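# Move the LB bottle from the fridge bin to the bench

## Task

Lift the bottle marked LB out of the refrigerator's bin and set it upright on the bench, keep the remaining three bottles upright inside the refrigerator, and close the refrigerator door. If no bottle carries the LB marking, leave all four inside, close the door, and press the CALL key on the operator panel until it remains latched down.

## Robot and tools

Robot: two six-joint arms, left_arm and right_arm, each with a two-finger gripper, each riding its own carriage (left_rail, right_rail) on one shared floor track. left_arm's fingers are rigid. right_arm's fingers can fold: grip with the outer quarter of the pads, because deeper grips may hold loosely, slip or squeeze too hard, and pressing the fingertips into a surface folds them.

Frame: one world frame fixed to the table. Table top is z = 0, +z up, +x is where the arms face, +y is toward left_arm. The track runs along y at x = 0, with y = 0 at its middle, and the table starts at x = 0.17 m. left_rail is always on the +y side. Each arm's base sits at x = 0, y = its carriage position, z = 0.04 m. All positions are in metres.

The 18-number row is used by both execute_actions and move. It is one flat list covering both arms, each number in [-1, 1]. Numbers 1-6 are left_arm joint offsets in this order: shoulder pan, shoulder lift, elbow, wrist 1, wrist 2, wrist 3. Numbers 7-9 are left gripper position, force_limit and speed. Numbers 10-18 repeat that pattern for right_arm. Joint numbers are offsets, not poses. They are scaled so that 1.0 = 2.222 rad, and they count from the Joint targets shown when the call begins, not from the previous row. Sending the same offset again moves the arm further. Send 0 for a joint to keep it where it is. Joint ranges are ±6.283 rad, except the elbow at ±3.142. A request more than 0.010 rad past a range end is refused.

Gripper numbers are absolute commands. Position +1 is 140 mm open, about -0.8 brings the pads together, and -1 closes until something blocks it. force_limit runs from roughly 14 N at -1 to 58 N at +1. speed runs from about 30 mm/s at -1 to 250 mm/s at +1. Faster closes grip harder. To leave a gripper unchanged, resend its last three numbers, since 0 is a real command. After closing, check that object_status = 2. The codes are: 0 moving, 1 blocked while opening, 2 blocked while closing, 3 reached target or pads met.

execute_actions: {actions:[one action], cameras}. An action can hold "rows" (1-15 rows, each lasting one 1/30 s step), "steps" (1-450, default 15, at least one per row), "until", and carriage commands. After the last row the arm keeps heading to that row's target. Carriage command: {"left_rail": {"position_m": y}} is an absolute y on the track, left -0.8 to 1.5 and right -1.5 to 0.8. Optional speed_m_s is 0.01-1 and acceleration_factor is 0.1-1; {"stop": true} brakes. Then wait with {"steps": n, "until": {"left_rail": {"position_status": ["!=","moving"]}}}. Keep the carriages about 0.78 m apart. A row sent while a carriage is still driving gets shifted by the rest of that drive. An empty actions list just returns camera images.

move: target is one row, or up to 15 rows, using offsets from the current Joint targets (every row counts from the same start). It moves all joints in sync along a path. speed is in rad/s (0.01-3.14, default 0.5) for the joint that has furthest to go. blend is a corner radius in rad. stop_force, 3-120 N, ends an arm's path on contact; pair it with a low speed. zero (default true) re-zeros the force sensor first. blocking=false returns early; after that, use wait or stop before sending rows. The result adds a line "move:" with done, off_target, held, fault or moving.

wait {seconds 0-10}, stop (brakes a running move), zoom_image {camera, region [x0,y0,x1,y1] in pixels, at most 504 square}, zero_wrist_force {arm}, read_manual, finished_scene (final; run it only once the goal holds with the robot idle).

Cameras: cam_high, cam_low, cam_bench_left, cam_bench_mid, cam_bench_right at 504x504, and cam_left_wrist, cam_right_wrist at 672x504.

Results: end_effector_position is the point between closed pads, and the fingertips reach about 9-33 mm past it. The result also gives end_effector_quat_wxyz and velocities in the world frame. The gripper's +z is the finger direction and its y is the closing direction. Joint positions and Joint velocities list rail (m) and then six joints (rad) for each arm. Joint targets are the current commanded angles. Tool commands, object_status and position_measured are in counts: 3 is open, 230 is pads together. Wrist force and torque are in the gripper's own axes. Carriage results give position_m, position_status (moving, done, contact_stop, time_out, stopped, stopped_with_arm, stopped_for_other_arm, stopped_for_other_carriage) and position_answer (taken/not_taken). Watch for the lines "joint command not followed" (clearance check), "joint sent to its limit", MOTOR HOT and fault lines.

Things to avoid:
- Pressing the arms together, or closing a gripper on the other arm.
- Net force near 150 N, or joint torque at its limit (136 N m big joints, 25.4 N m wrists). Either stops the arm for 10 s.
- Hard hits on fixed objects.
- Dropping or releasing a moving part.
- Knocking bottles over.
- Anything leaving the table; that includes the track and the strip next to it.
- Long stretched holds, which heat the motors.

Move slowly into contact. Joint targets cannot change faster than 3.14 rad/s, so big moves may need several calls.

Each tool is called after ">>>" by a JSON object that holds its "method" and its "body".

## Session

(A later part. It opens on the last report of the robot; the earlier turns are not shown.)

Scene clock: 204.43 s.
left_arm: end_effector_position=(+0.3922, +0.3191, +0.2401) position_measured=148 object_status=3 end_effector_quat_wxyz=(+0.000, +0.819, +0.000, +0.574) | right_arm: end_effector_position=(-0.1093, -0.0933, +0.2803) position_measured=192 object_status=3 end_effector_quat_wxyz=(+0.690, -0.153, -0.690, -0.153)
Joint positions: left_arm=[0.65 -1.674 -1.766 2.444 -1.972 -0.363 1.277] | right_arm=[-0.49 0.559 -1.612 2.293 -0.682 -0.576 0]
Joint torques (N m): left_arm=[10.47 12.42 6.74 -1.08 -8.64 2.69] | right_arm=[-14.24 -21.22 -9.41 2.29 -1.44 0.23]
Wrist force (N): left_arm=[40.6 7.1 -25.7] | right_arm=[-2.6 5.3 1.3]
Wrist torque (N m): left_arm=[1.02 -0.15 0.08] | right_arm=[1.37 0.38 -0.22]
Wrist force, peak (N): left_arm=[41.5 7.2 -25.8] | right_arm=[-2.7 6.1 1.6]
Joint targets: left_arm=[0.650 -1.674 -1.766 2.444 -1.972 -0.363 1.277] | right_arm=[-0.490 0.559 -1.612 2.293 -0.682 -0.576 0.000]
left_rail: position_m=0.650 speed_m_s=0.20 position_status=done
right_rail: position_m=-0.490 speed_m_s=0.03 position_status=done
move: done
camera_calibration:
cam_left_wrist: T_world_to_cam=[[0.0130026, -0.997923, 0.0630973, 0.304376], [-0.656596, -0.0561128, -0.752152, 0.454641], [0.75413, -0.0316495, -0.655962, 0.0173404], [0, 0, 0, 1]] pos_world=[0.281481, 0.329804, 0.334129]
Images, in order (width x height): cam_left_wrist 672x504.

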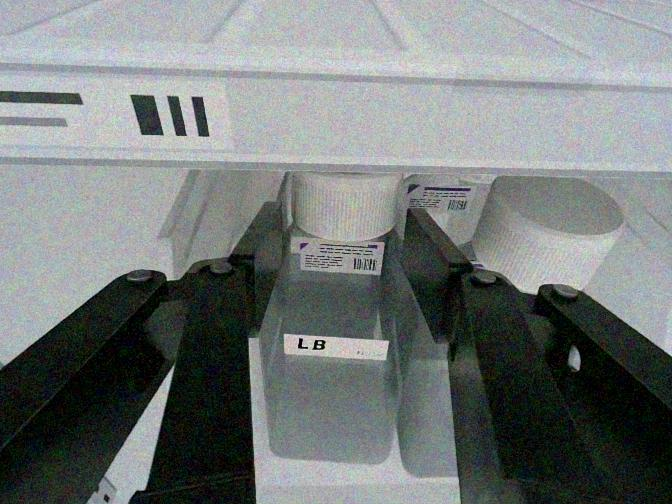

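>>> {"method": "move", "body": {"target": [0,-0.0090,-0.0064,0.0155,0,0,-0.15,-1,-0.8,0,0,0,0,0,0,-0.5,-1,-0.5], "speed": 0.05, "cameras": ["cam_left_wrist"]}}

>>> {"method": "zoom_image", "body": {"camera": "cam_left_wrist", "region": [200, 60, 500, 360]}}

Scene clock: 206.07 s.
left_arm: end_effector_position=(+0.3922, +0.3192, +0.2489) position_measured=148 object_status=3 end_effector_quat_wxyz=(+0.000, +0.819, +0.000, +0.574) | right_arm: end_effector_position=(-0.1093, -0.0933, +0.2803) position_measured=192 object_status=3 end_effector_quat_wxyz=(+0.690, -0.153, -0.690, -0.153)
Joint positions: left_arm=[0.65 -1.674 -1.786 2.43 -1.938 -0.363 1.277] | right_arm=[-0.49 0.559 -1.612 2.293 -0.682 -0.576 0]
Joint torques (N m): left_arm=[-2.06 -22.44 -31.67 -0.79 3.4 2.79] | right_arm=[-13.31 -21 -9.16 2.45 -1.49 0.23]
Wrist force (N): left_arm=[1.2 2.7 0.5] | right_arm=[-2.3 5.7 1.1]
Wrist torque (N m): left_arm=[0.71 -0.10 -0.17] | right_arm=[1.44 0.35 -0.22]
Wrist force, peak (N): left_arm=[41.3 7.2 -26.1] | right_arm=[-2.7 6.0 1.5]
Joint targets: left_arm=[0.650 -1.674 -1.786 2.430 -1.938 -0.363 1.277] | right_arm=[-0.490 0.559 -1.612 2.293 -0.682 -0.576 0.000]
left_rail: position_m=0.650 speed_m_s=0.20 position_status=done
right_rail: position_m=-0.490 speed_m_s=0.03 position_status=done
move: done
camera_calibration:
cam_left_wrist: T_world_to_cam=[[0.0131011, -0.997935, 0.0628861, 0.30397], [-0.656752, -0.0560117, -0.752023, 0.461233], [0.753993, -0.0314482, -0.65613, 0.0231474], [0, 0, 0, 1]] pos_world=[0.28148, 0.329904, 0.34293]
Images, in order (width x height): cam_left_wrist 672x504.

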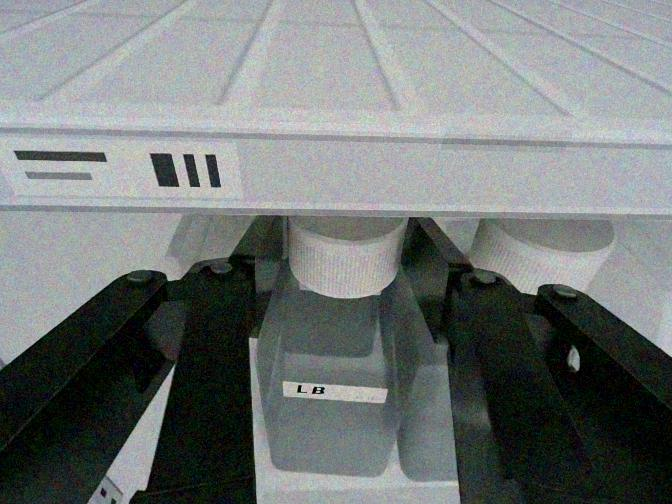

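Scaled by 1.680 from the camera's 672x504 image, which has a finer 960x720 frame.

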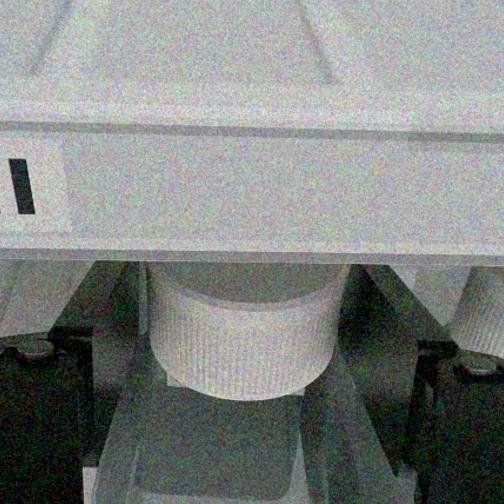

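>>> {"method": "execute_actions", "body": {"actions": [{"rows": [[0,0,0,0,0,0,-1,0.4,-1,0,0,0,0,0,0,-0.5,-1,-0.5]], "steps": 60}]}}

>>> {"method": "execute_actions", "body": {"actions": [], "cameras": ["cam_left_wrist"]}}

Scene clock: 208.40 s.
left_arm: end_effector_position=(+0.3922, +0.3192, +0.2489) position_measured=161 object_status=2 end_effector_quat_wxyz=(+0.000, +0.819, +0.000, +0.574) | right_arm: end_effector_position=(-0.1093, -0.0933, +0.2803) position_measured=192 object_status=3 end_effector_quat_wxyz=(+0.690, -0.153, -0.690, -0.153)
Joint positions: left_arm=[0.65 -1.674 -1.786 2.43 -1.938 -0.363 1.277] | right_arm=[-0.49 0.559 -1.612 2.293 -0.682 -0.576 0]
Joint torques (N m): left_arm=[-3.53 -20.33 -22.66 -1.06 1.21 2.77] | right_arm=[-14.53 -21.16 -9.93 2.44 -1.45 0.13]
Wrist force (N): left_arm=[2.9 4.0 -1.6] | right_arm=[-2.4 6.1 1.4]
Wrist torque (N m): left_arm=[0.69 -0.12 -0.21] | right_arm=[1.54 0.35 -0.23]
Wrist force, peak (N): left_arm=[2.9 4.3 -1.5] | right_arm=[-2.7 6.0 1.7]
Joint targets: left_arm=[0.650 -1.674 -1.786 2.430 -1.938 -0.363 1.277] | right_arm=[-0.490 0.559 -1.612 2.293 -0.682 -0.576 0.000]
left_rail: position_m=0.650 speed_m_s=0.20 position_status=done
right_rail: position_m=-0.490 speed_m_s=0.03 position_status=done

Scene clock: 208.40 s.
left_arm: end_effector_position=(+0.3922, +0.3192, +0.2489) position_measured=161 object_status=2 end_effector_quat_wxyz=(+0.000, +0.819, +0.000, +0.574) | right_arm: end_effector_position=(-0.1093, -0.0933, +0.2803) position_measured=192 object_status=3 end_effector_quat_wxyz=(+0.690, -0.153, -0.690, -0.153)
Joint positions: left_arm=[0.65 -1.674 -1.786 2.43 -1.938 -0.363 1.277] | right_arm=[-0.49 0.559 -1.612 2.293 -0.682 -0.576 0]
Joint velocities: within noise
Joint torques (N m): left_arm=[-3.53 -20.33 -22.66 -1.06 1.21 2.77] | right_arm=[-14.53 -21.16 -9.93 2.44 -1.45 0.13]
Wrist force (N): left_arm=[2.9 4.0 -1.6] | right_arm=[-2.4 6.1 1.4]
Wrist torque (N m): left_arm=[0.69 -0.12 -0.21] | right_arm=[1.54 0.35 -0.23]
Wrist force, peak (N): left_arm=[2.9 4.0 -1.6] | right_arm=[-2.4 6.1 1.4]
Joint targets: left_arm=[0.650 -1.674 -1.786 2.430 -1.938 -0.363 1.277] | right_arm=[-0.490 0.559 -1.612 2.293 -0.682 -0.576 0.000]
Tool commands: left_gripper/position=-1.0 left_gripper/force_limit=+0.4 left_gripper/speed=-1.0 right_gripper/position=-0.5 right_gripper/force_limit=-1.0 right_gripper/speed=-0.5
left_rail: position_m=0.650 speed_m_s=0.20 position_status=done
right_rail: position_m=-0.490 speed_m_s=0.03 position_status=done
camera_calibration:
cam_left_wrist: T_world_to_cam=[[0.0131011, -0.997935, 0.0628861, 0.30397], [-0.656752, -0.0560117, -0.752023, 0.461233], [0.753993, -0.0314482, -0.65613, 0.0231474], [0, 0, 0, 1]] pos_world=[0.28148, 0.329904, 0.34293]
Images, in order (width x height): cam_left_wrist 672x504.

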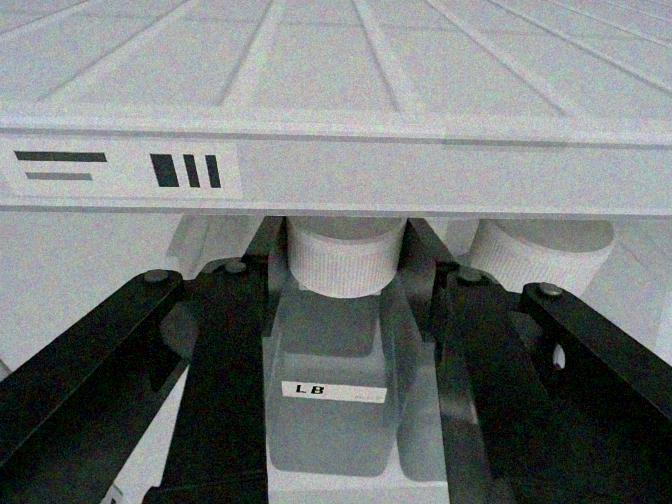

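>>> {"method": "execute_actions", "body": {"actions": [{"rows": [[0,0,0,0,0,0,-0.98,1,-1,0,0,0,0,0,0,-0.5,-1,-0.5]], "steps": 30}]}}

Scene clock: 210.60 s.
left_arm: end_effector_position=(+0.3922, +0.3192, +0.2489) position_measured=162 object_status=2 end_effector_quat_wxyz=(+0.000, +0.819, +0.000, +0.574) | right_arm: end_effector_position=(-0.1093, -0.0933, +0.2803) position_measured=192 object_status=3 end_effector_quat_wxyz=(+0.690, -0.153, -0.690, -0.153)
Joint positions: left_arm=[0.65 -1.674 -1.786 2.43 -1.938 -0.363 1.277] | right_arm=[-0.49 0.559 -1.612 2.293 -0.682 -0.576 0]
Joint torques (N m): left_arm=[-2.49 -17.18 -12.95 -1.05 1.15 2.73] | right_arm=[-14.26 -20.68 -9.96 2.4 -1.51 0.18]
Wrist force (N): left_arm=[3.1 3.9 -2.0] | right_arm=[-2.8 5.8 1.3]
Wrist torque (N m): left_arm=[0.66 -0.09 -0.20] | right_arm=[1.48 0.43 -0.22]
Wrist force, peak (N): left_arm=[4.1 4.2 -1.9] | right_arm=[-2.9 6.1 1.4]
Joint targets: left_arm=[0.650 -1.674 -1.786 2.430 -1.938 -0.363 1.277] | right_arm=[-0.490 0.559 -1.612 2.293 -0.682 -0.576 0.000]
left_rail: position_m=0.650 speed_m_s=0.20 position_status=done
right_rail: position_m=-0.490 speed_m_s=0.03 position_status=done

>>> {"method": "move", "body": {"target": [-0.0258,-0.0060,-0.0117,0.1224,0.0190,-0.1068,-0.98,1,-1,0,0,0,0,0,0,-0.5,-1,-0.5], "speed": 0.12, "cameras": ["cam_left_wrist"]}}

Scene clock: 214.77 s.
left_arm: end_effector_position=(+0.3806, +0.3193, +0.2594) position_measured=162 object_status=2 end_effector_quat_wxyz=(+0.000, +0.799, +0.000, +0.602) | right_arm: end_effector_position=(-0.1093, -0.0933, +0.2803) position_measured=192 object_status=3 end_effector_quat_wxyz=(+0.690, -0.153, -0.690, -0.153)
Joint positions: left_arm=[0.65 -1.731 -1.8 2.404 -1.666 -0.321 1.039] | right_arm=[-0.49 0.559 -1.612 2.293 -0.682 -0.576 0]
Joint torques (N m): left_arm=[-5.2 -22.89 -32.81 -0.99 4.53 -2.79] | right_arm=[-13.39 -20.87 -9.32 2.62 -1.51 0.16]
Wrist force (N): left_arm=[-2.4 3.1 1.1] | right_arm=[-2.4 5.7 1.8]
Wrist torque (N m): left_arm=[0.84 -0.09 -0.09] | right_arm=[1.44 0.36 -0.22]
Wrist force, peak (N): left_arm=[4.5 4.5 -1.8] | right_arm=[-2.7 6.1 1.3]
Joint targets: left_arm=[0.650 -1.731 -1.800 2.404 -1.666 -0.321 1.039] | right_arm=[-0.490 0.559 -1.612 2.293 -0.682 -0.576 0.000]
left_rail: position_m=0.650 speed_m_s=0.20 position_status=done
right_rail: position_m=-0.490 speed_m_s=0.03 position_status=done
move: done
camera_calibration:
cam_left_wrist: T_world_to_cam=[[0.0086526, -0.997917, 0.0639261, 0.304948], [-0.602832, -0.056211, -0.795886, 0.452433], [0.797821, -0.0316502, -0.602063, 0.00817415], [0, 0, 0, 1]] pos_world=[0.263581, 0.330003, 0.345512]
Images, in order (width x height): cam_left_wrist 672x504.

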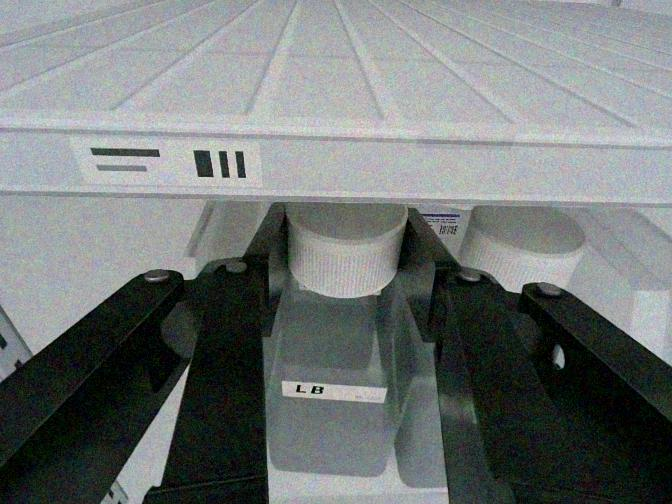

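>>> {"method": "move", "body": {"target": [[-0.0234,0.0057,-0.0209,0.1381,0.0107,-0.1227,-0.98,1,-1,0,0,0,0,0,0,-0.5,-1,-0.5],[-0.0446,0.0253,-0.0448,0.2720,0.0122,-0.2506,-0.98,1,-1,0,0,0,0,0,0,-0.5,-1,-0.5]], "speed": 0.15, "blend": 0.03, "stop_force": 12, "cameras": ["cam_left_wrist"]}}

Scene clock: 219.80 s.
left_arm: end_effector_position=(+0.3581, +0.3190, +0.2819) position_measured=162 object_status=2 end_effector_quat_wxyz=(+0.000, +0.755, +0.000, +0.656) | right_arm: end_effector_position=(-0.1093, -0.0933, +0.2803) position_measured=192 object_status=3 end_effector_quat_wxyz=(+0.690, -0.153, -0.690, -0.153)
Joint positions: left_arm=[0.65 -1.83 -1.743 2.304 -1.062 -0.294 0.483] | right_arm=[-0.49 0.559 -1.612 2.293 -0.682 -0.576 0]
Joint torques (N m): left_arm=[-6.23 0.78 -31.77 1.03 3.05 -2.76] | right_arm=[-13.86 -20.77 -10.43 2.45 -1.48 0.17]
Wrist force (N): left_arm=[-2.2 3.1 0.2] | right_arm=[-2.4 5.7 1.5]
Wrist torque (N m): left_arm=[0.83 -0.20 -0.14] | right_arm=[1.45 0.35 -0.22]
Wrist force, peak (N): left_arm=[-2.9 3.2 1.2] | right_arm=[-2.7 6.3 1.6]
Joint targets: left_arm=[0.650 -1.830 -1.743 2.304 -1.062 -0.294 0.483] | right_arm=[-0.490 0.559 -1.612 2.293 -0.682 -0.576 0.000]
left_rail: position_m=0.650 speed_m_s=0.20 position_status=done
right_rail: position_m=-0.490 speed_m_s=0.03 position_status=done
move: done
camera_calibration:
cam_left_wrist: T_world_to_cam=[[-0.000584166, -0.997907, 0.0646553, 0.306459], [-0.486262, -0.0562132, -0.872003, 0.436537], [0.873813, -0.0319488, -0.485211, -0.0204583], [0, 0, 0, 1]] pos_world=[0.230327, 0.329704, 0.350921]
Images, in order (width x height): cam_left_wrist 672x504.

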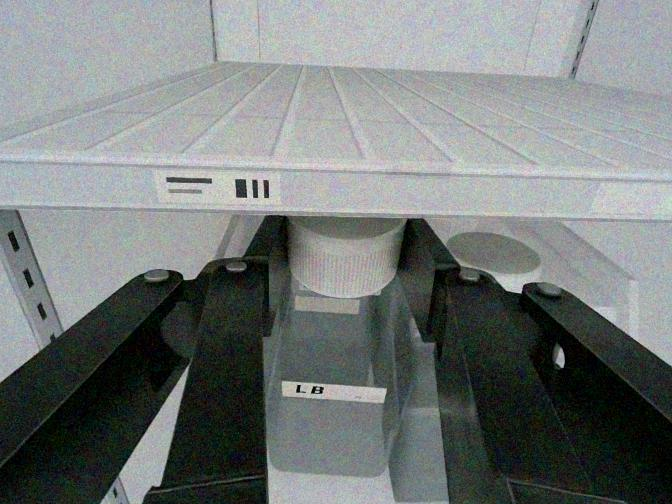

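>>> {"method": "move", "body": {"target": [-0.0629,0.0343,-0.0129,0.1043,-0.0515,-0.1254,-0.98,1,-1,0,0,0,0,0,0,-0.5,-1,-0.5], "speed": 0.1, "stop_force": 10, "cameras": ["cam_left_wrist"]}}

Scene clock: 223.60 s.
left_arm: end_effector_position=(+0.3150, +0.3191, +0.2770) position_measured=162 object_status=2 end_effector_quat_wxyz=(+0.000, +0.737, +0.000, +0.676) | right_arm: end_effector_position=(-0.1093, -0.0933, +0.2803) position_measured=192 object_status=3 end_effector_quat_wxyz=(+0.690, -0.153, -0.690, -0.153)
Joint positions: left_arm=[0.65 -1.97 -1.667 2.276 -0.83 -0.408 0.204] | right_arm=[-0.49 0.559 -1.612 2.293 -0.682 -0.576 0]
Joint torques (N m): left_arm=[-7.57 -0.96 -30.18 2.11 -0.61 -2.65] | right_arm=[-13.22 -20 -9.09 2.46 -1.41 0.17]
Wrist force (N): left_arm=[-2.3 3.5 3.6] | right_arm=[-2.5 6.0 1.2]
Wrist torque (N m): left_arm=[0.99 0.11 -0.15] | right_arm=[1.51 0.36 -0.22]
Wrist force, peak (N): left_arm=[-1.9 3.8 4.0] | right_arm=[-2.6 6.4 1.0]
Joint targets: left_arm=[0.650 -1.970 -1.667 2.276 -0.830 -0.408 0.204] | right_arm=[-0.490 0.559 -1.612 2.293 -0.682 -0.576 0.000]
left_rail: position_m=0.650 speed_m_s=0.20 position_status=done
right_rail: position_m=-0.490 speed_m_s=0.03 position_status=done
move: done
camera_calibration:
cam_left_wrist: T_world_to_cam=[[-0.00390829, -0.997916, 0.0644026, 0.307983], [-0.440155, -0.0561121, -0.896167, 0.403427], [0.897913, -0.0318496, -0.439019, -0.00549269], [0, 0, 0, 1]] pos_world=[0.183706, 0.329804, 0.339291]
Images, in order (width x height): cam_left_wrist 672x504.

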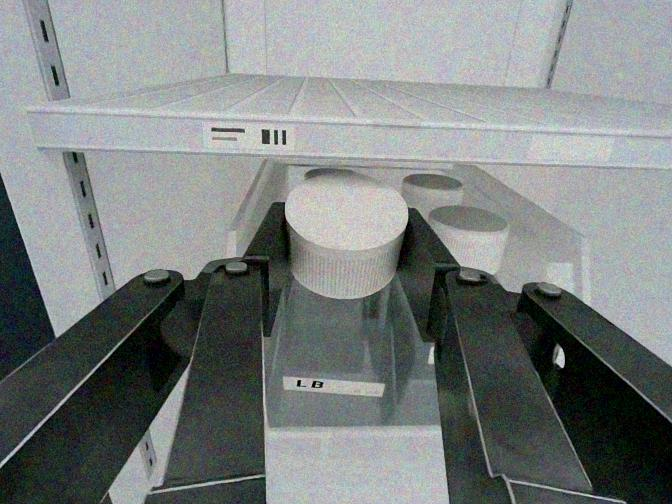

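>>> {"method": "move", "body": {"target": [-0.0336,0.0588,-0.0048,0.0629,-0.0297,-0.1070,-0.98,1,-1,0,0,0,0,0,0,-0.5,-1,-0.5], "speed": 0.1, "stop_force": 10, "cameras": ["cam_left_wrist"]}}

Scene clock: 226.97 s.
left_arm: end_effector_position=(+0.2912, +0.3191, +0.2720) position_measured=162 object_status=2 end_effector_quat_wxyz=(+0.000, +0.701, +0.000, +0.713) | right_arm: end_effector_position=(-0.1093, -0.0933, +0.2803) position_measured=192 object_status=3 end_effector_quat_wxyz=(+0.690, -0.153, -0.690, -0.153)
Joint positions: left_arm=[0.65 -2.045 -1.537 2.265 -0.69 -0.474 -0.034] | right_arm=[-0.49 0.559 -1.612 2.293 -0.682 -0.576 0]
Joint torques (N m): left_arm=[-8.73 -3.42 -28.14 2.71 -1.44 -2.74] | right_arm=[-14.18 -21.35 -9.18 2.27 -1.32 -0.01]
Wrist force (N): left_arm=[-0.9 2.7 4.5] | right_arm=[-2.7 5.9 1.4]
Wrist torque (N m): left_arm=[1.01 0.14 -0.03] | right_arm=[1.49 0.44 -0.22]
Wrist force, peak (N): left_arm=[-2.4 3.4 3.9] | right_arm=[-2.9 6.1 1.5]
Joint targets: left_arm=[0.650 -2.045 -1.537 2.265 -0.690 -0.474 -0.034] | right_arm=[-0.490 0.559 -1.612 2.293 -0.682 -0.576 0.000]
left_rail: position_m=0.650 speed_m_s=0.20 position_status=done
right_rail: position_m=-0.490 speed_m_s=0.03 position_status=done
move: done
camera_calibration:
cam_left_wrist: T_world_to_cam=[[-0.0106555, -0.997922, 0.0635483, 0.310416], [-0.344002, -0.0560145, -0.937297, 0.3716], [0.938908, -0.0318481, -0.342691, -0.0245473], [0, 0, 0, 1]] pos_world=[0.154186, 0.329804, 0.320161]
Images, in order (width x height): cam_left_wrist 672x504.

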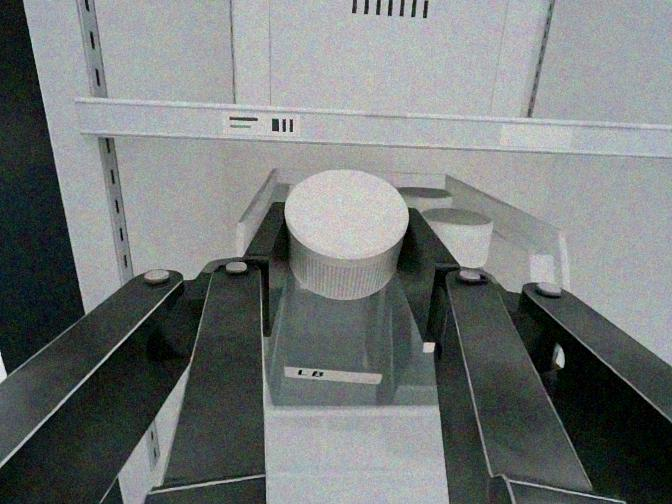

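>>> {"method": "move", "body": {"target": [-0.0079,-0.0473,-0.0405,0.0872,-0.0079,0.0007,-0.98,1,-1,0,0,0,0,0,0,-0.5,-1,-0.5], "speed": 0.08, "stop_force": 12, "cameras": ["cam_left_wrist"]}}

Scene clock: 229.97 s.
left_arm: end_effector_position=(+0.2863, +0.3180, +0.3151) position_measured=162 object_status=2 end_effector_quat_wxyz=(+0.000, +0.701, +0.000, +0.713) | right_arm: end_effector_position=(-0.1093, -0.0933, +0.2803) position_measured=192 object_status=3 end_effector_quat_wxyz=(+0.690, -0.153, -0.690, -0.153)
Joint positions: left_arm=[0.65 -2.057 -1.612 2.201 -0.552 -0.487 -0.033] | right_arm=[-0.49 0.559 -1.612 2.293 -0.682 -0.576 0]
Joint torques (N m): left_arm=[4.76 -1.78 -9.49 0.21 1.15 1.66] | right_arm=[-13.4 -20 -9.7 2.39 -1.35 -0.06]
Wrist force (N): left_arm=[-3.2 3.9 -0.4] | right_arm=[-2.5 5.7 1.1]
Wrist torque (N m): left_arm=[1.05 -0.15 -0.19] | right_arm=[1.45 0.38 -0.21]
Wrist force, peak (N): left_arm=[-27.2 3.3 -3.7] | right_arm=[-2.7 6.1 1.7]
Joint targets: left_arm=[0.650 -2.057 -1.612 2.201 -0.552 -0.487 -0.033] | right_arm=[-0.490 0.559 -1.612 2.293 -0.682 -0.576 0.000]
left_rail: position_m=0.650 speed_m_s=0.20 position_status=done
right_rail: position_m=-0.490 speed_m_s=0.03 position_status=done
move: contact (left_arm); left_arm: the wrist 1 is farthest, 0.055 rad from its target
camera_calibration:
cam_left_wrist: T_world_to_cam=[[-0.010656, -0.997922, 0.0635487, 0.306526], [-0.344035, -0.0560136, -0.937285, 0.410216], [0.938896, -0.0318507, -0.342723, -0.00510335], [0, 0, 0, 1]] pos_world=[0.149186, 0.328704, 0.363261]
Images, in order (width x height): cam_left_wrist 672x504.

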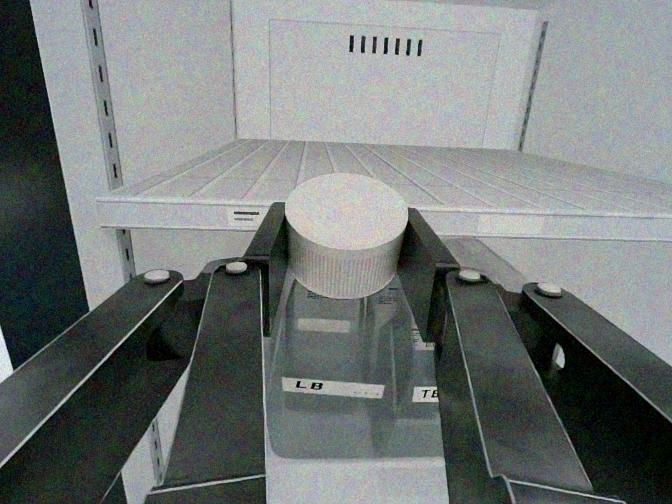

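>>> {"method": "move", "body": {"target": [-0.0299,0.1086,0.0076,0.0402,-0.0452,-0.1314,-0.98,1,-1,0,0,0,0,0,0,-0.5,-1,-0.5], "speed": 0.1, "stop_force": 14, "cameras": ["cam_left_wrist"]}}

Scene clock: 234.57 s.
left_arm: end_effector_position=(+0.2566, +0.3187, +0.2974) position_measured=162 object_status=2 end_effector_quat_wxyz=(+0.000, +0.629, +0.000, +0.777) | right_arm: end_effector_position=(-0.1093, -0.0933, +0.2803) position_measured=192 object_status=3 end_effector_quat_wxyz=(+0.690, -0.153, -0.690, -0.153)
Joint positions: left_arm=[0.65 -2.124 -1.37 2.217 -0.462 -0.587 -0.325] | right_arm=[-0.49 0.559 -1.612 2.293 -0.682 -0.576 0]
Joint torques (N m): left_arm=[-7.43 -8.79 -4.54 4.29 -2.07 -2.7] | right_arm=[-13.26 -20.54 -10.1 2.27 -1.51 0.18]
Wrist force (N): left_arm=[-2.3 3.3 2.6] | right_arm=[-2.6 6.0 1.6]
Wrist torque (N m): left_arm=[1.23 0.30 -0.02] | right_arm=[1.53 0.37 -0.21]
Wrist force, peak (N): left_arm=[-3.2 4.1 -0.2] | right_arm=[-2.9 6.0 1.4]
Joint targets: left_arm=[0.650 -2.124 -1.370 2.217 -0.462 -0.587 -0.325] | right_arm=[-0.490 0.559 -1.612 2.293 -0.682 -0.576 0.000]
left_rail: position_m=0.650 speed_m_s=0.20 position_status=done
right_rail: position_m=-0.490 speed_m_s=0.03 position_status=done
move: done
camera_calibration:
cam_left_wrist: T_world_to_cam=[[-0.0227127, -0.99793, 0.0601676, 0.31222], [-0.158899, -0.0558147, -0.985716, 0.350316], [0.987033, -0.0319488, -0.157303, -0.0507386], [0, 0, 0, 1]] pos_world=[0.112837, 0.329505, 0.318546]
Images, in order (width x height): cam_left_wrist 672x504.

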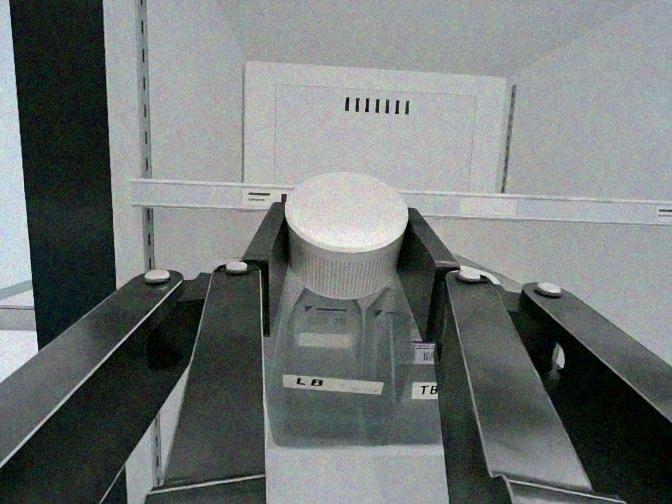

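>>> {"method": "move", "body": {"target": [-0.0025,-0.0327,-0.0164,0.0477,-0.0024,0.0017,-0.98,1,-1,0,0,0,0,0,0,-0.5,-1,-0.5], "speed": 0.06, "stop_force": 12, "cameras": ["cam_left_wrist"]}}

Scene clock: 237.70 s.
left_arm: end_effector_position=(+0.2546, +0.3188, +0.3324) position_measured=162 object_status=2 end_effector_quat_wxyz=(+0.000, +0.629, +0.000, +0.777) | right_arm: end_effector_position=(-0.1093, -0.0933, +0.2803) position_measured=192 object_status=3 end_effector_quat_wxyz=(+0.690, -0.153, -0.690, -0.153)
Joint positions: left_arm=[0.65 -2.129 -1.443 2.181 -0.356 -0.592 -0.321] | right_arm=[-0.49 0.559 -1.612 2.293 -0.682 -0.576 0]
Joint torques (N m): left_arm=[-6.63 -31.92 -26.08 5.13 -2.78 2.9] | right_arm=[-13.15 -20.27 -10.65 2.38 -1.37 0.01]
Wrist force (N): left_arm=[-3.6 3.8 -1.9] | right_arm=[-2.5 5.8 1.4]
Wrist torque (N m): left_arm=[1.07 -0.26 -0.23] | right_arm=[1.48 0.36 -0.22]
Wrist force, peak (N): left_arm=[-3.9 3.9 -2.3] | right_arm=[-2.9 6.0 1.4]
Joint targets: left_arm=[0.650 -2.129 -1.443 2.181 -0.356 -0.592 -0.321] | right_arm=[-0.490 0.559 -1.612 2.293 -0.682 -0.576 0.000]
left_rail: position_m=0.650 speed_m_s=0.20 position_status=done
right_rail: position_m=-0.490 speed_m_s=0.03 position_status=done
move: done
camera_calibration:
cam_left_wrist: T_world_to_cam=[[-0.0225226, -0.997936, 0.0601304, 0.310063], [-0.158791, -0.0558113, -0.985733, 0.384492], [0.987055, -0.0317495, -0.157206, -0.043361], [0, 0, 0, 1]] pos_world=[0.110837, 0.329505, 0.353546]
Images, in order (width x height): cam_left_wrist 672x504.

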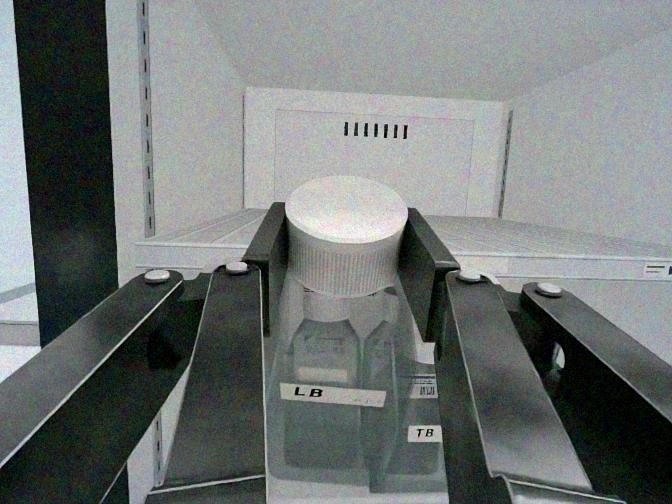

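>>> {"method": "move", "body": {"target": [[-0.0581,0.0023,-0.0098,-0.0187,-0.0543,0.0329,-0.98,1,-1,0,0,0,0,0,0,-0.5,-1,-0.5],[-0.1086,0.0140,-0.0293,-0.0266,-0.1025,0.0548,-0.98,1,-1,0,0,0,0,0,0,-0.5,-1,-0.5],[-0.1834,0.0522,-0.0908,-0.0193,-0.1747,0.0803,-0.98,1,-1,0,0,0,0,0,0,-0.5,-1,-0.5]], "speed": [0.1,0.15,0.25], "blend": 0.03, "stop_force": 14, "cameras": ["cam_left_wrist"]}}

Scene clock: 242.73 s.
left_arm: end_effector_position=(+0.0598, +0.3188, +0.3451) position_measured=162 object_status=2 end_effector_quat_wxyz=(+0.000, +0.629, +0.000, +0.777) | right_arm: end_effector_position=(-0.1093, -0.0933, +0.2803) position_measured=192 object_status=3 end_effector_quat_wxyz=(+0.690, -0.153, -0.690, -0.153)
Joint positions: left_arm=[0.65 -2.537 -1.327 1.979 -0.399 -0.981 -0.142] | right_arm=[-0.49 0.559 -1.612 2.293 -0.682 -0.576 0]
Joint torques (N m): left_arm=[-6.65 -13.72 -25.84 5.53 -1.99 3.18] | right_arm=[-13.48 -20.06 -9.91 2.45 -1.4 0.05]
Wrist force (N): left_arm=[-2.4 3.4 -1.2] | right_arm=[-2.5 5.4 1.2]
Wrist torque (N m): left_arm=[0.96 -0.17 -0.24] | right_arm=[1.39 0.38 -0.22]
Wrist force, peak (N): left_arm=[-3.8 4.1 -1.9] | right_arm=[-2.8 6.1 1.6]
Joint targets: left_arm=[0.650 -2.537 -1.327 1.979 -0.399 -0.981 -0.142] | right_arm=[-0.490 0.559 -1.612 2.293 -0.682 -0.576 0.000]
left_rail: position_m=0.650 speed_m_s=0.20 position_status=done
right_rail: position_m=-0.490 speed_m_s=0.03 position_status=done
move: done
camera_calibration:
cam_left_wrist: T_world_to_cam=[[-0.0228022, -0.997921, 0.060276, 0.304932], [-0.158809, -0.0559106, -0.985725, 0.366127], [0.987046, -0.0320491, -0.157204, 0.150915], [0, 0, 0, 1]] pos_world=[-0.0838622, 0.329605, 0.366245]
Images, in order (width x height): cam_left_wrist 672x504.

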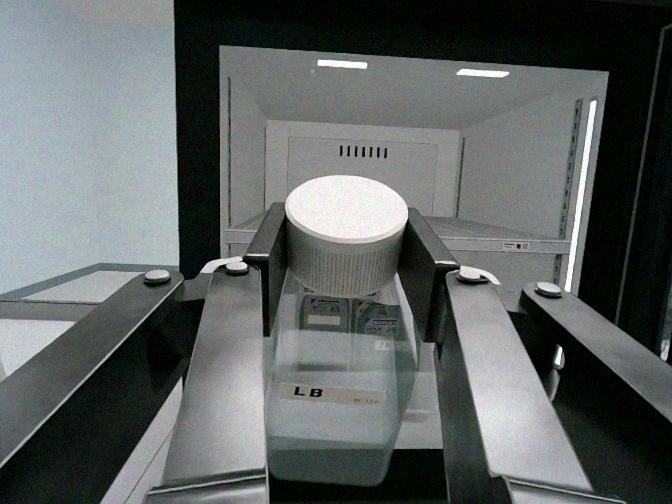

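>>> {"method": "execute_actions", "body": {"actions": [{"left_rail": {"position_m": 1.25, "speed_m_s": 0.35, "acceleration_factor": 0.3}, "steps": 200, "until": {"left_rail": {"position_status": ["!=", "moving"]}}}], "cameras": ["cam_left_wrist","cam_bench_left"]}}

Scene clock: 246.77 s.
left_arm: end_effector_position=(+0.0598, +0.9188, +0.3451) position_measured=162 object_status=2 end_effector_quat_wxyz=(+0.000, +0.629, +0.000, +0.777) | right_arm: end_effector_position=(-0.1093, -0.0933, +0.2803) position_measured=192 object_status=3 end_effector_quat_wxyz=(+0.690, -0.153, -0.690, -0.153)
Joint positions: left_arm=[1.25 -2.537 -1.327 1.979 -0.399 -0.981 -0.142] | right_arm=[-0.49 0.559 -1.612 2.293 -0.682 -0.576 0]
Joint torques (N m): left_arm=[-2.93 -25.03 -16.94 4.81 -0.57 2.58] | right_arm=[-14.39 -19.89 -8.72 2.37 -1.34 0.21]
Wrist force (N): left_arm=[-2.4 3.5 -0.9] | right_arm=[-2.5 5.6 1.3]
Wrist torque (N m): left_arm=[0.98 -0.19 -0.24] | right_arm=[1.44 0.36 -0.22]
Wrist force, peak (N): left_arm=[-2.3 4.4 -1.1] | right_arm=[-2.6 6.2 1.4]
Joint targets: left_arm=[1.250 -2.537 -1.327 1.979 -0.399 -0.981 -0.142] | right_arm=[-0.490 0.559 -1.612 2.293 -0.682 -0.576 0.000]
Tool commands: left_gripper/position=-0.98 left_gripper/force_limit=+1.0 left_gripper/speed=-1.0 right_gripper/position=-0.5 right_gripper/force_limit=-1.0 right_gripper/speed=-0.5
left_rail: position_m=1.250 speed_m_s=0.35 position_status=done
right_rail: position_m=-0.490 speed_m_s=0.03 position_status=done
camera_calibration:
cam_left_wrist: T_world_to_cam=[[-0.0228022, -0.997921, 0.060276, 0.903684], [-0.158809, -0.0559106, -0.985725, 0.399674], [0.987046, -0.0320491, -0.157204, 0.170144], [0, 0, 0, 1]] pos_world=[-0.0838622, 0.929605, 0.366245]
Images, in order (width x height): cam_bench_left 504x504, cam_left_wrist 672x504.

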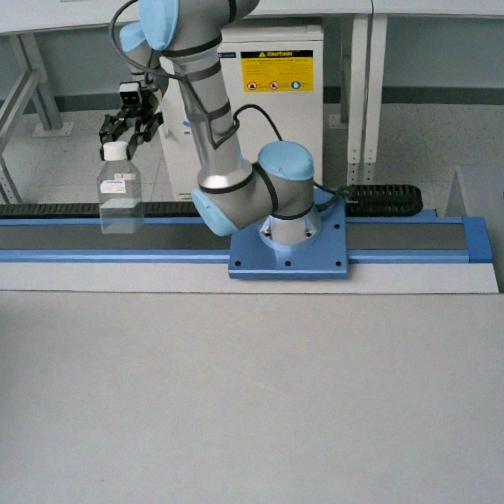

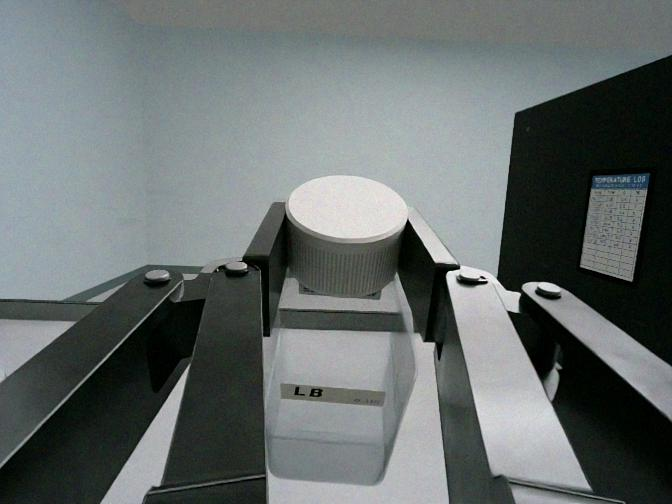

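>>> {"method": "move", "body": {"target": [[0.2111,-0.0655,0.0124,-0.3542,0.1720,0.3175,-0.98,1,-1,0,0,0,0,0,0,-0.5,-1,-0.5],[0.3070,-0.0752,0.0622,-0.5129,0.2407,0.4536,-0.98,1,-1,0,0,0,0,0,0,-0.5,-1,-0.5],[0.4007,-0.0496,0.0933,-0.7724,0.2809,0.6732,-0.98,1,-1,0,0,0,0,0,0,-0.5,-1,-0.5]], "speed": 0.35, "blend": 0.05, "cameras": ["cam_left_wrist","cam_bench_left"]}}

Scene clock: 252.60 s.
left_arm: end_effector_position=(+0.3919, +0.7998, +0.2300) position_measured=162 object_status=2 end_effector_quat_wxyz=(+0.000, +0.819, +0.000, +0.574) | right_arm: end_effector_position=(-0.1093, -0.0933, +0.2803) position_measured=192 object_status=3 end_effector_quat_wxyz=(+0.690, -0.153, -0.690, -0.153)
Joint positions: left_arm=[1.25 -1.647 -1.437 2.187 -2.115 -0.356 1.353] | right_arm=[-0.49 0.559 -1.612 2.293 -0.682 -0.576 0]
Joint torques (N m): left_arm=[5.6 -13.32 -11.54 -4.61 4.84 2.88] | right_arm=[-13.48 -20.25 -9.59 2.4 -1.4 0.03]
Wrist force (N): left_arm=[-2.7 3.3 1.1] | right_arm=[-2.4 5.7 1.5]
Wrist torque (N m): left_arm=[0.79 -0.04 -0.16] | right_arm=[1.45 0.35 -0.22]
Wrist force, peak (N): left_arm=[-2.6 4.6 0.2] | right_arm=[-2.9 6.1 1.5]
Joint targets: left_arm=[1.250 -1.647 -1.437 2.187 -2.115 -0.356 1.353] | right_arm=[-0.490 0.559 -1.612 2.293 -0.682 -0.576 0.000]
left_rail: position_m=1.250 speed_m_s=0.35 position_status=done
right_rail: position_m=-0.490 speed_m_s=0.03 position_status=done
move: done
camera_calibration:
cam_left_wrist: T_world_to_cam=[[0.012758, -0.997945, 0.0627942, 0.784905], [-0.656815, -0.0557148, -0.751991, 0.473509], [0.753944, -0.0316503, -0.656176, 0.026279], [0, 0, 0, 1]] pos_world=[0.281181, 0.810505, 0.324031]
Images, in order (width x height): cam_bench_left 504x504, cam_left_wrist 672x504.

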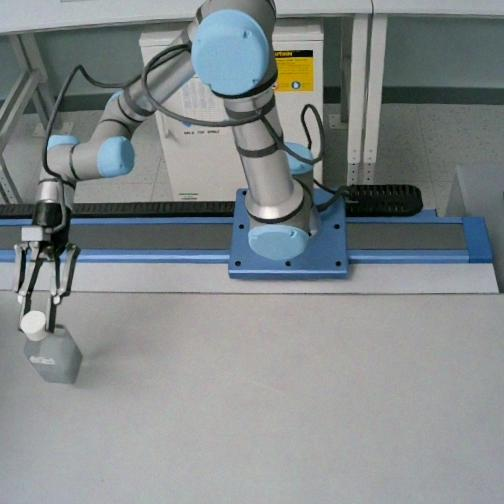

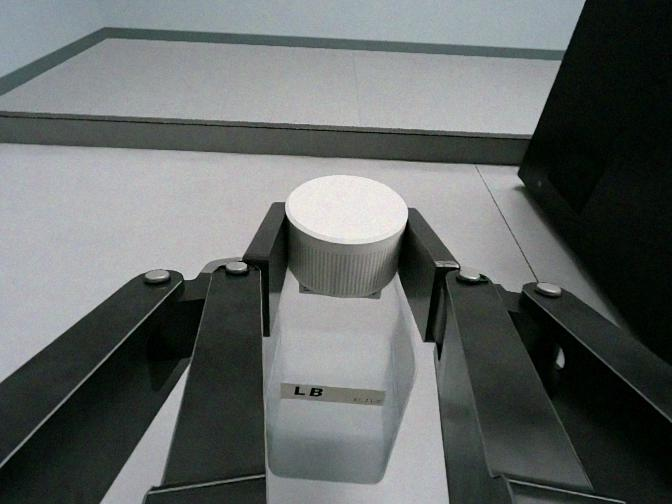

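>>> {"method": "move", "body": {"target": [0,0.0704,0.0281,-0.0985,0,0,-0.98,1,-1,0,0,0,0,0,0,-0.5,-1,-0.5], "speed": 0.06, "stop_force": 4, "cameras": ["cam_left_wrist","cam_bench_left"]}}

Scene clock: 257.50 s.
left_arm: end_effector_position=(+0.3919, +0.7990, +0.1669) position_measured=162 object_status=2 end_effector_quat_wxyz=(+0.000, +0.819, +0.000, +0.574) | right_arm: end_effector_position=(-0.1093, -0.0933, +0.2803) position_measured=192 object_status=3 end_effector_quat_wxyz=(+0.690, -0.153, -0.690, -0.153)
Joint positions: left_arm=[1.25 -1.647 -1.297 2.243 -2.312 -0.356 1.353] | right_arm=[-0.49 0.559 -1.612 2.293 -0.682 -0.576 0]
Joint torques (N m): left_arm=[4.77 -40.43 -27.17 -1.35 4.16 2.81] | right_arm=[-13.97 -19.86 -8.88 2.37 -1.23 0.03]
Wrist force (N): left_arm=[-0.9 4.0 1.3] | right_arm=[-2.7 5.9 1.4]
Wrist torque (N m): left_arm=[0.94 -0.20 -0.20] | right_arm=[1.49 0.42 -0.21]
Wrist force, peak (N): left_arm=[8.7 3.3 -4.5] | right_arm=[-3.0 6.1 1.2]
Joint targets: left_arm=[1.250 -1.647 -1.297 2.243 -2.312 -0.356 1.353] | right_arm=[-0.490 0.559 -1.612 2.293 -0.682 -0.576 0.000]
left_rail: position_m=1.250 speed_m_s=0.35 position_status=done
right_rail: position_m=-0.490 speed_m_s=0.03 position_status=done
move: contact (left_arm); left_arm: the wrist 1 is farthest, 0.022 rad from its target
camera_calibration:
cam_left_wrist: T_world_to_cam=[[0.012758, -0.997945, 0.0627942, 0.788163], [-0.656815, -0.0557148, -0.751991, 0.426095], [0.753944, -0.0316503, -0.656176, -0.0150823], [0, 0, 0, 1]] pos_world=[0.281181, 0.809805, 0.261031]
Images, in order (width x height): cam_bench_left 504x504, cam_left_wrist 672x504.

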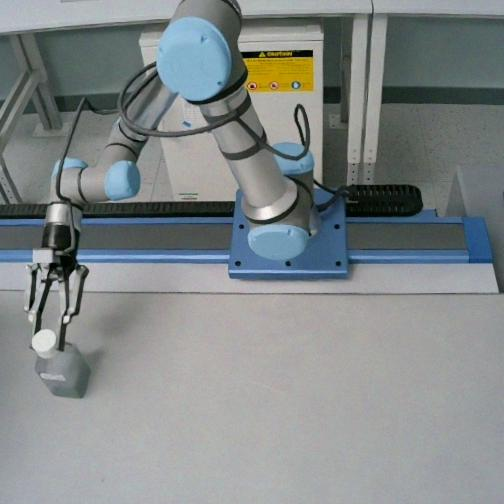

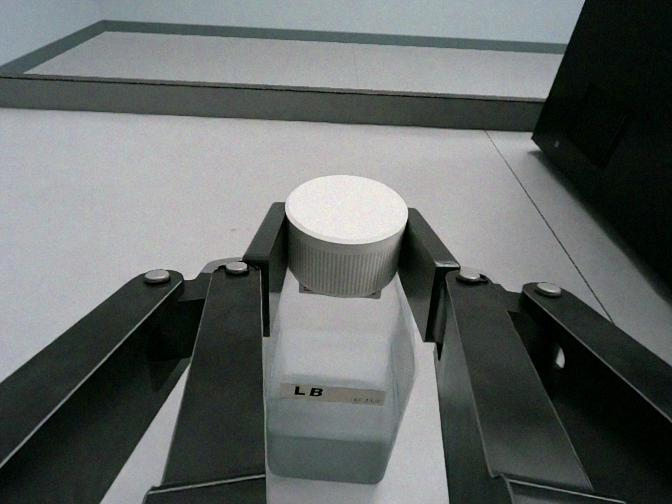

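>>> {"method": "move", "body": {"target": [0,0.0015,0.0006,-0.0021,0,0,-0.98,1,-1,0,0,0,0,0,0,-0.5,-1,-0.5], "speed": 0.03, "cameras": []}}

Scene clock: 258.40 s.
left_arm: end_effector_position=(+0.3919, +0.7991, +0.1656) position_measured=162 object_status=2 end_effector_quat_wxyz=(+0.000, +0.819, +0.000, +0.574) | right_arm: end_effector_position=(-0.1093, -0.0933, +0.2803) position_measured=192 object_status=3 end_effector_quat_wxyz=(+0.690, -0.153, -0.690, -0.153)
Joint positions: left_arm=[1.25 -1.647 -1.293 2.244 -2.317 -0.356 1.353] | right_arm=[-0.49 0.559 -1.612 2.293 -0.682 -0.576 0]
Joint torques (N m): left_arm=[5.06 -2.41 3 -2.12 -7.2 2.7] | right_arm=[-13.85 -20.04 -9.4 2.33 -1.39 0.18]
Wrist force (N): left_arm=[29.5 3.6 -14.9] | right_arm=[-2.3 5.6 1.3]
Wrist torque (N m): left_arm=[0.94 0.17 -0.34] | right_arm=[1.44 0.34 -0.21]
Wrist force, peak (N): left_arm=[29.5 3.6 -14.9] | right_arm=[-2.6 6.0 1.5]
Joint targets: left_arm=[1.250 -1.647 -1.293 2.244 -2.317 -0.356 1.353] | right_arm=[-0.490 0.559 -1.612 2.293 -0.682 -0.576 0.000]
left_rail: position_m=1.250 speed_m_s=0.35 position_status=done
right_rail: position_m=-0.490 speed_m_s=0.03 position_status=done
move: done
No camera images: "cameras" was empty.

>>> {"method": "move", "body": {"target": [0,-0.0009,-0.0003,0.0012,0,0,-0.98,1,-1,0,0,0,0,0,0,-0.5,-1,-0.5], "speed": 0.03}}

>>> {"method": "execute_actions", "body": {"actions": [{"rows": [[0,0,0,0,0,0,-0.05,1,-1,0,0,0,0,0,0,-0.5,-1,-0.5]], "steps": 45}], "cameras": ["cam_left_wrist","cam_bench_left"]}}

Scene clock: 259.23 s.
left_arm: end_effector_position=(+0.3919, +0.7992, +0.1662) position_measured=162 object_status=2 end_effector_quat_wxyz=(+0.000, +0.819, +0.000, +0.574) | right_arm: end_effector_position=(-0.1093, -0.0933, +0.2803) position_measured=192 object_status=3 end_effector_quat_wxyz=(+0.690, -0.153, -0.690, -0.153)
Joint positions: left_arm=[1.25 -1.647 -1.295 2.243 -2.314 -0.357 1.353] | right_arm=[-0.49 0.559 -1.612 2.293 -0.682 -0.576 0]
Joint torques (N m): left_arm=[3.65 -34.33 -22.46 -0.07 -0.03 2.8] | right_arm=[-13.39 -20.01 -9.06 2.27 -1.38 -0.02]
Wrist force (N): left_arm=[9.8 5.8 -3.3] | right_arm=[-2.4 5.7 1.4]
Wrist torque (N m): left_arm=[0.75 0.10 -0.47] | right_arm=[1.44 0.36 -0.22]
Wrist force, peak (N): left_arm=[32.6 4.2 -16.7] | right_arm=[-2.6 6.1 1.5]
Joint targets: left_arm=[1.250 -1.647 -1.295 2.243 -2.314 -0.356 1.353] | right_arm=[-0.490 0.559 -1.612 2.293 -0.682 -0.576 0.000]
left_rail: position_m=1.250 speed_m_s=0.35 position_status=done
right_rail: position_m=-0.490 speed_m_s=0.03 position_status=done
move: done

Scene clock: 260.93 s.
left_arm: end_effector_position=(+0.3919, +0.7991, +0.1663) position_measured=135 object_status=3 end_effector_quat_wxyz=(+0.000, +0.819, +0.000, +0.574) | right_arm: end_effector_position=(-0.1093, -0.0933, +0.2803) position_measured=192 object_status=3 end_effector_quat_wxyz=(+0.690, -0.153, -0.690, -0.153)
Joint positions: left_arm=[1.25 -1.647 -1.295 2.243 -2.314 -0.356 1.353] | right_arm=[-0.49 0.559 -1.612 2.293 -0.682 -0.576 0]
Joint torques (N m): left_arm=[4.29 -39.51 -26.4 -4.03 3.83 2.84] | right_arm=[-13.77 -18.4 -10.08 2.28 -1.38 0.07]
Wrist force (N): left_arm=[0.5 3.8 0.2] | right_arm=[-2.7 5.9 1.2]
Wrist torque (N m): left_arm=[0.92 0.03 -0.18] | right_arm=[1.49 0.43 -0.22]
Wrist force, peak (N): left_arm=[9.4 5.6 -3.0] | right_arm=[-2.7 6.0 1.6]
Joint targets: left_arm=[1.250 -1.647 -1.295 2.243 -2.314 -0.356 1.353] | right_arm=[-0.490 0.559 -1.612 2.293 -0.682 -0.576 0.000]
left_rail: position_m=1.250 speed_m_s=0.35 position_status=done
right_rail: position_m=-0.490 speed_m_s=0.03 position_status=done
camera_calibration:
cam_left_wrist: T_world_to_cam=[[0.0127549, -0.997945, 0.0627906, 0.788209], [-0.656815, -0.0557101, -0.751991, 0.425565], [0.753944, -0.0316503, -0.656176, -0.0155416], [0, 0, 0, 1]] pos_world=[0.281181, 0.809805, 0.260331]
Images, in order (width x height): cam_bench_left 504x504, cam_left_wrist 672x504.

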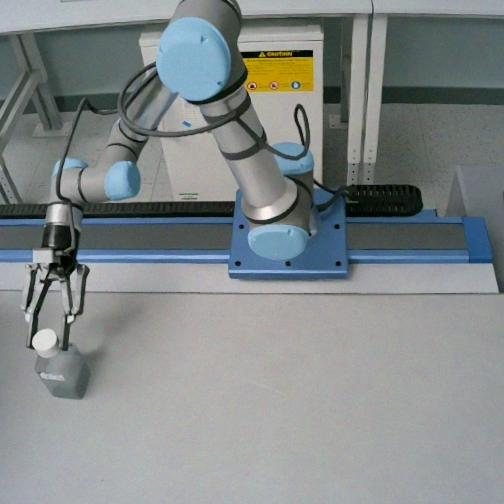

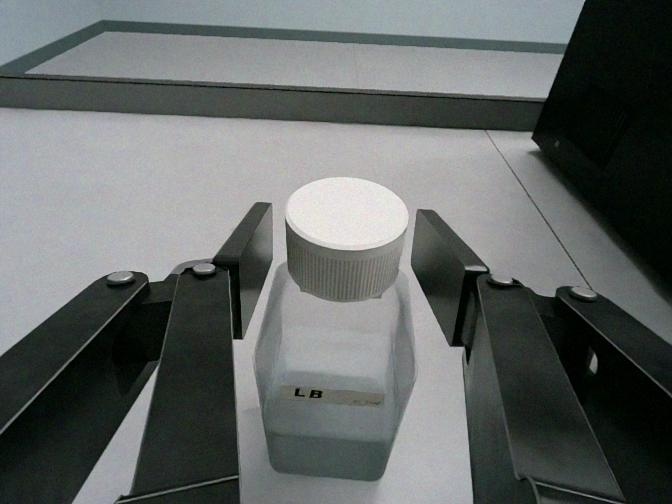

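>>> {"method": "move", "body": {"target": [[0,-0.0321,-0.0126,0.0446,0,0,-0.05,1,-1,0,0,0,0,0,0,-0.5,-1,-0.5],[0,-0.0642,-0.0252,0.0892,0,0,-0.05,1,-1,0,0,0,0,0,0,-0.5,-1,-0.5],[-0.0937,-0.0897,-0.0563,0.3487,-0.0402,-0.2197,-0.05,1,-1,0,0,0,0,0,0,-0.5,-1,-0.5]], "speed": [0.1,0.15,0.3], "blend": 0.03, "cameras": ["cam_left_wrist","cam_bench_left"]}}

Scene clock: 265.33 s.
left_arm: end_effector_position=(+0.3000, +0.7999, +0.2301) position_measured=135 object_status=3 end_effector_quat_wxyz=(+0.000, +0.819, +0.000, +0.574) | right_arm: end_effector_position=(-0.1093, -0.0933, +0.2803) position_measured=192 object_status=3 end_effector_quat_wxyz=(+0.690, -0.153, -0.690, -0.153)
Joint positions: left_arm=[1.25 -1.855 -1.495 2.118 -1.54 -0.446 0.865] | right_arm=[-0.49 0.559 -1.612 2.293 -0.682 -0.576 0]
Joint torques (N m): left_arm=[-6.32 -34.55 -30.6 -0.13 0.49 -2.53] | right_arm=[-14.66 -18.93 -10.51 2.05 -1.27 0.06]
Wrist force (N): left_arm=[0.6 4.1 0.2] | right_arm=[-2.6 5.8 1.3]
Wrist torque (N m): left_arm=[0.99 0.02 -0.04] | right_arm=[1.46 0.41 -0.21]
Wrist force, peak (N): left_arm=[0.5 4.2 0.2] | right_arm=[-2.9 6.1 1.3]
Joint targets: left_arm=[1.250 -1.855 -1.495 2.118 -1.539 -0.446 0.865] | right_arm=[-0.490 0.559 -1.612 2.293 -0.682 -0.576 0.000]
left_rail: position_m=1.250 speed_m_s=0.35 position_status=done
right_rail: position_m=-0.490 speed_m_s=0.03 position_status=done
move: done
camera_calibration:
cam_left_wrist: T_world_to_cam=[[0.0126515, -0.997898, 0.063561, 0.786003], [-0.656995, -0.0562151, -0.751796, 0.413609], [0.753789, -0.0322479, -0.656325, 0.0961997], [0, 0, 0, 1]] pos_world=[0.189281, 0.810704, 0.324129]
Images, in order (width x height): cam_bench_left 504x504, cam_left_wrist 672x504.

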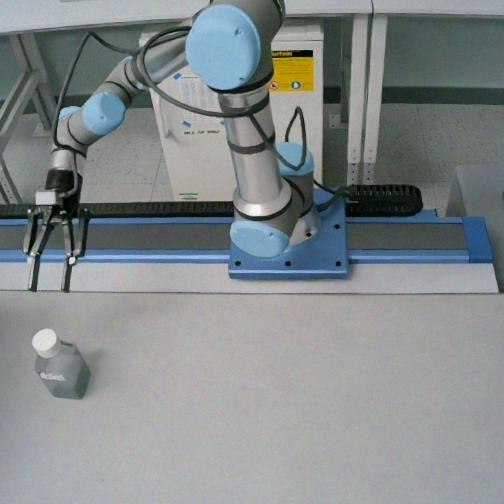

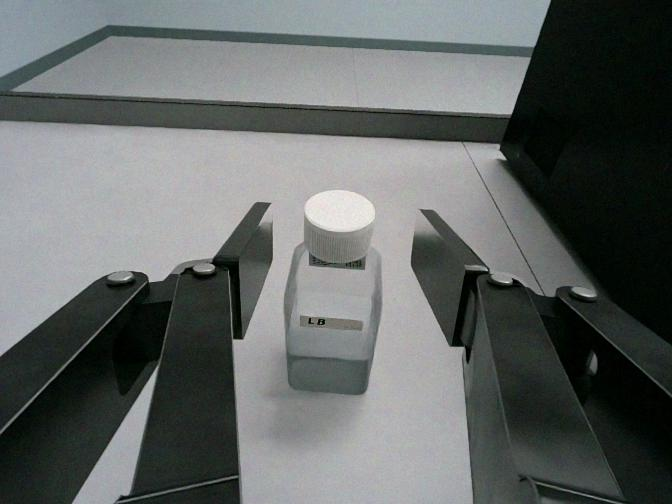

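>>> {"method": "move", "body": {"target": [[0,0,0,0,0,0,-0.05,1,-1,0.0684,0.0021,-0.0020,-0.0001,0.1469,0,-0.5,-1,-0.5],[0,0,0,0,0,0,-0.05,1,-1,0.1702,0.0336,-0.0334,-0.0001,0.3666,0,-0.5,-1,-0.5]], "speed": 0.15, "blend": 0.03, "stop_force": 40, "cameras": ["cam_right_wrist","cam_bench_mid"]}}

Scene clock: 273.10 s.
left_arm: end_effector_position=(+0.2999, +0.7999, +0.2301) position_measured=135 object_status=3 end_effector_quat_wxyz=(+0.000, +0.819, +0.000, +0.574) | right_arm: end_effector_position=(-0.1188, +0.0841, +0.2803) position_measured=192 object_status=3 end_effector_quat_wxyz=(+0.641, -0.299, -0.641, -0.299)
Joint positions: left_arm=[1.25 -1.855 -1.495 2.118 -1.539 -0.446 0.865] | right_arm=[-0.49 0.937 -1.537 2.219 -0.682 0.239 0]
Joint torques (N m): left_arm=[-6.32 -34.36 -30.54 -0.21 0.47 -2.65] | right_arm=[13.75 -11.24 -23.63 -1.68 1.93 0]
Wrist force (N): left_arm=[0.4 3.9 0.1] | right_arm=[-2.5 5.8 1.4]
Wrist torque (N m): left_arm=[0.94 0.06 -0.04] | right_arm=[1.44 0.37 -0.21]
Wrist force, peak (N): left_arm=[0.6 4.3 0.3] | right_arm=[-2.5 7.7 1.5]
Joint targets: left_arm=[1.250 -1.855 -1.495 2.118 -1.539 -0.446 0.865] | right_arm=[-0.490 0.937 -1.537 2.219 -0.682 0.239 0.000]
left_rail: position_m=1.250 speed_m_s=0.35 position_status=done
right_rail: position_m=-0.490 speed_m_s=0.03 position_status=done
move: done
camera_calibration:
cam_right_wrist: T_world_to_cam=[[0.748809, 0.66224, -0.0269046, 0.052144], [0.212818, -0.278685, -0.936506, 0.309548], [-0.627689, 0.695538, -0.349619, 0.111131], [0, 0, 0, 1]] pos_world=[-0.0351676, -0.0255613, 0.33015]
Images, in order (width x height): cam_bench_mid 504x504, cam_right_wrist 672x504.

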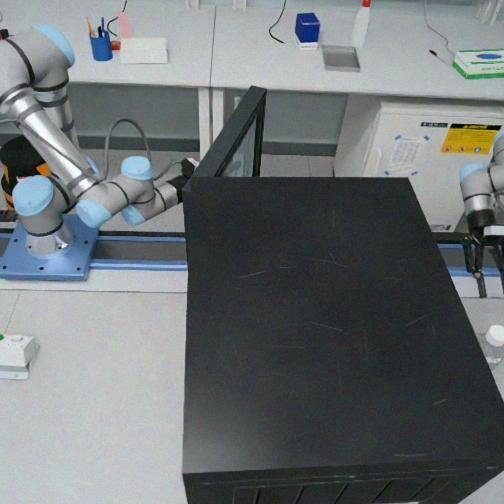

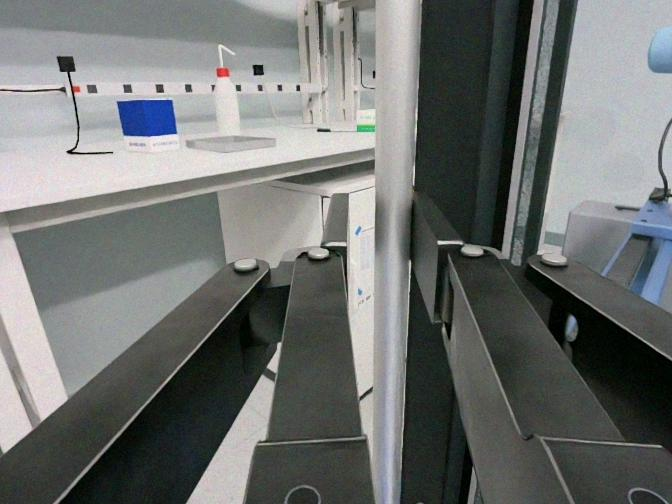

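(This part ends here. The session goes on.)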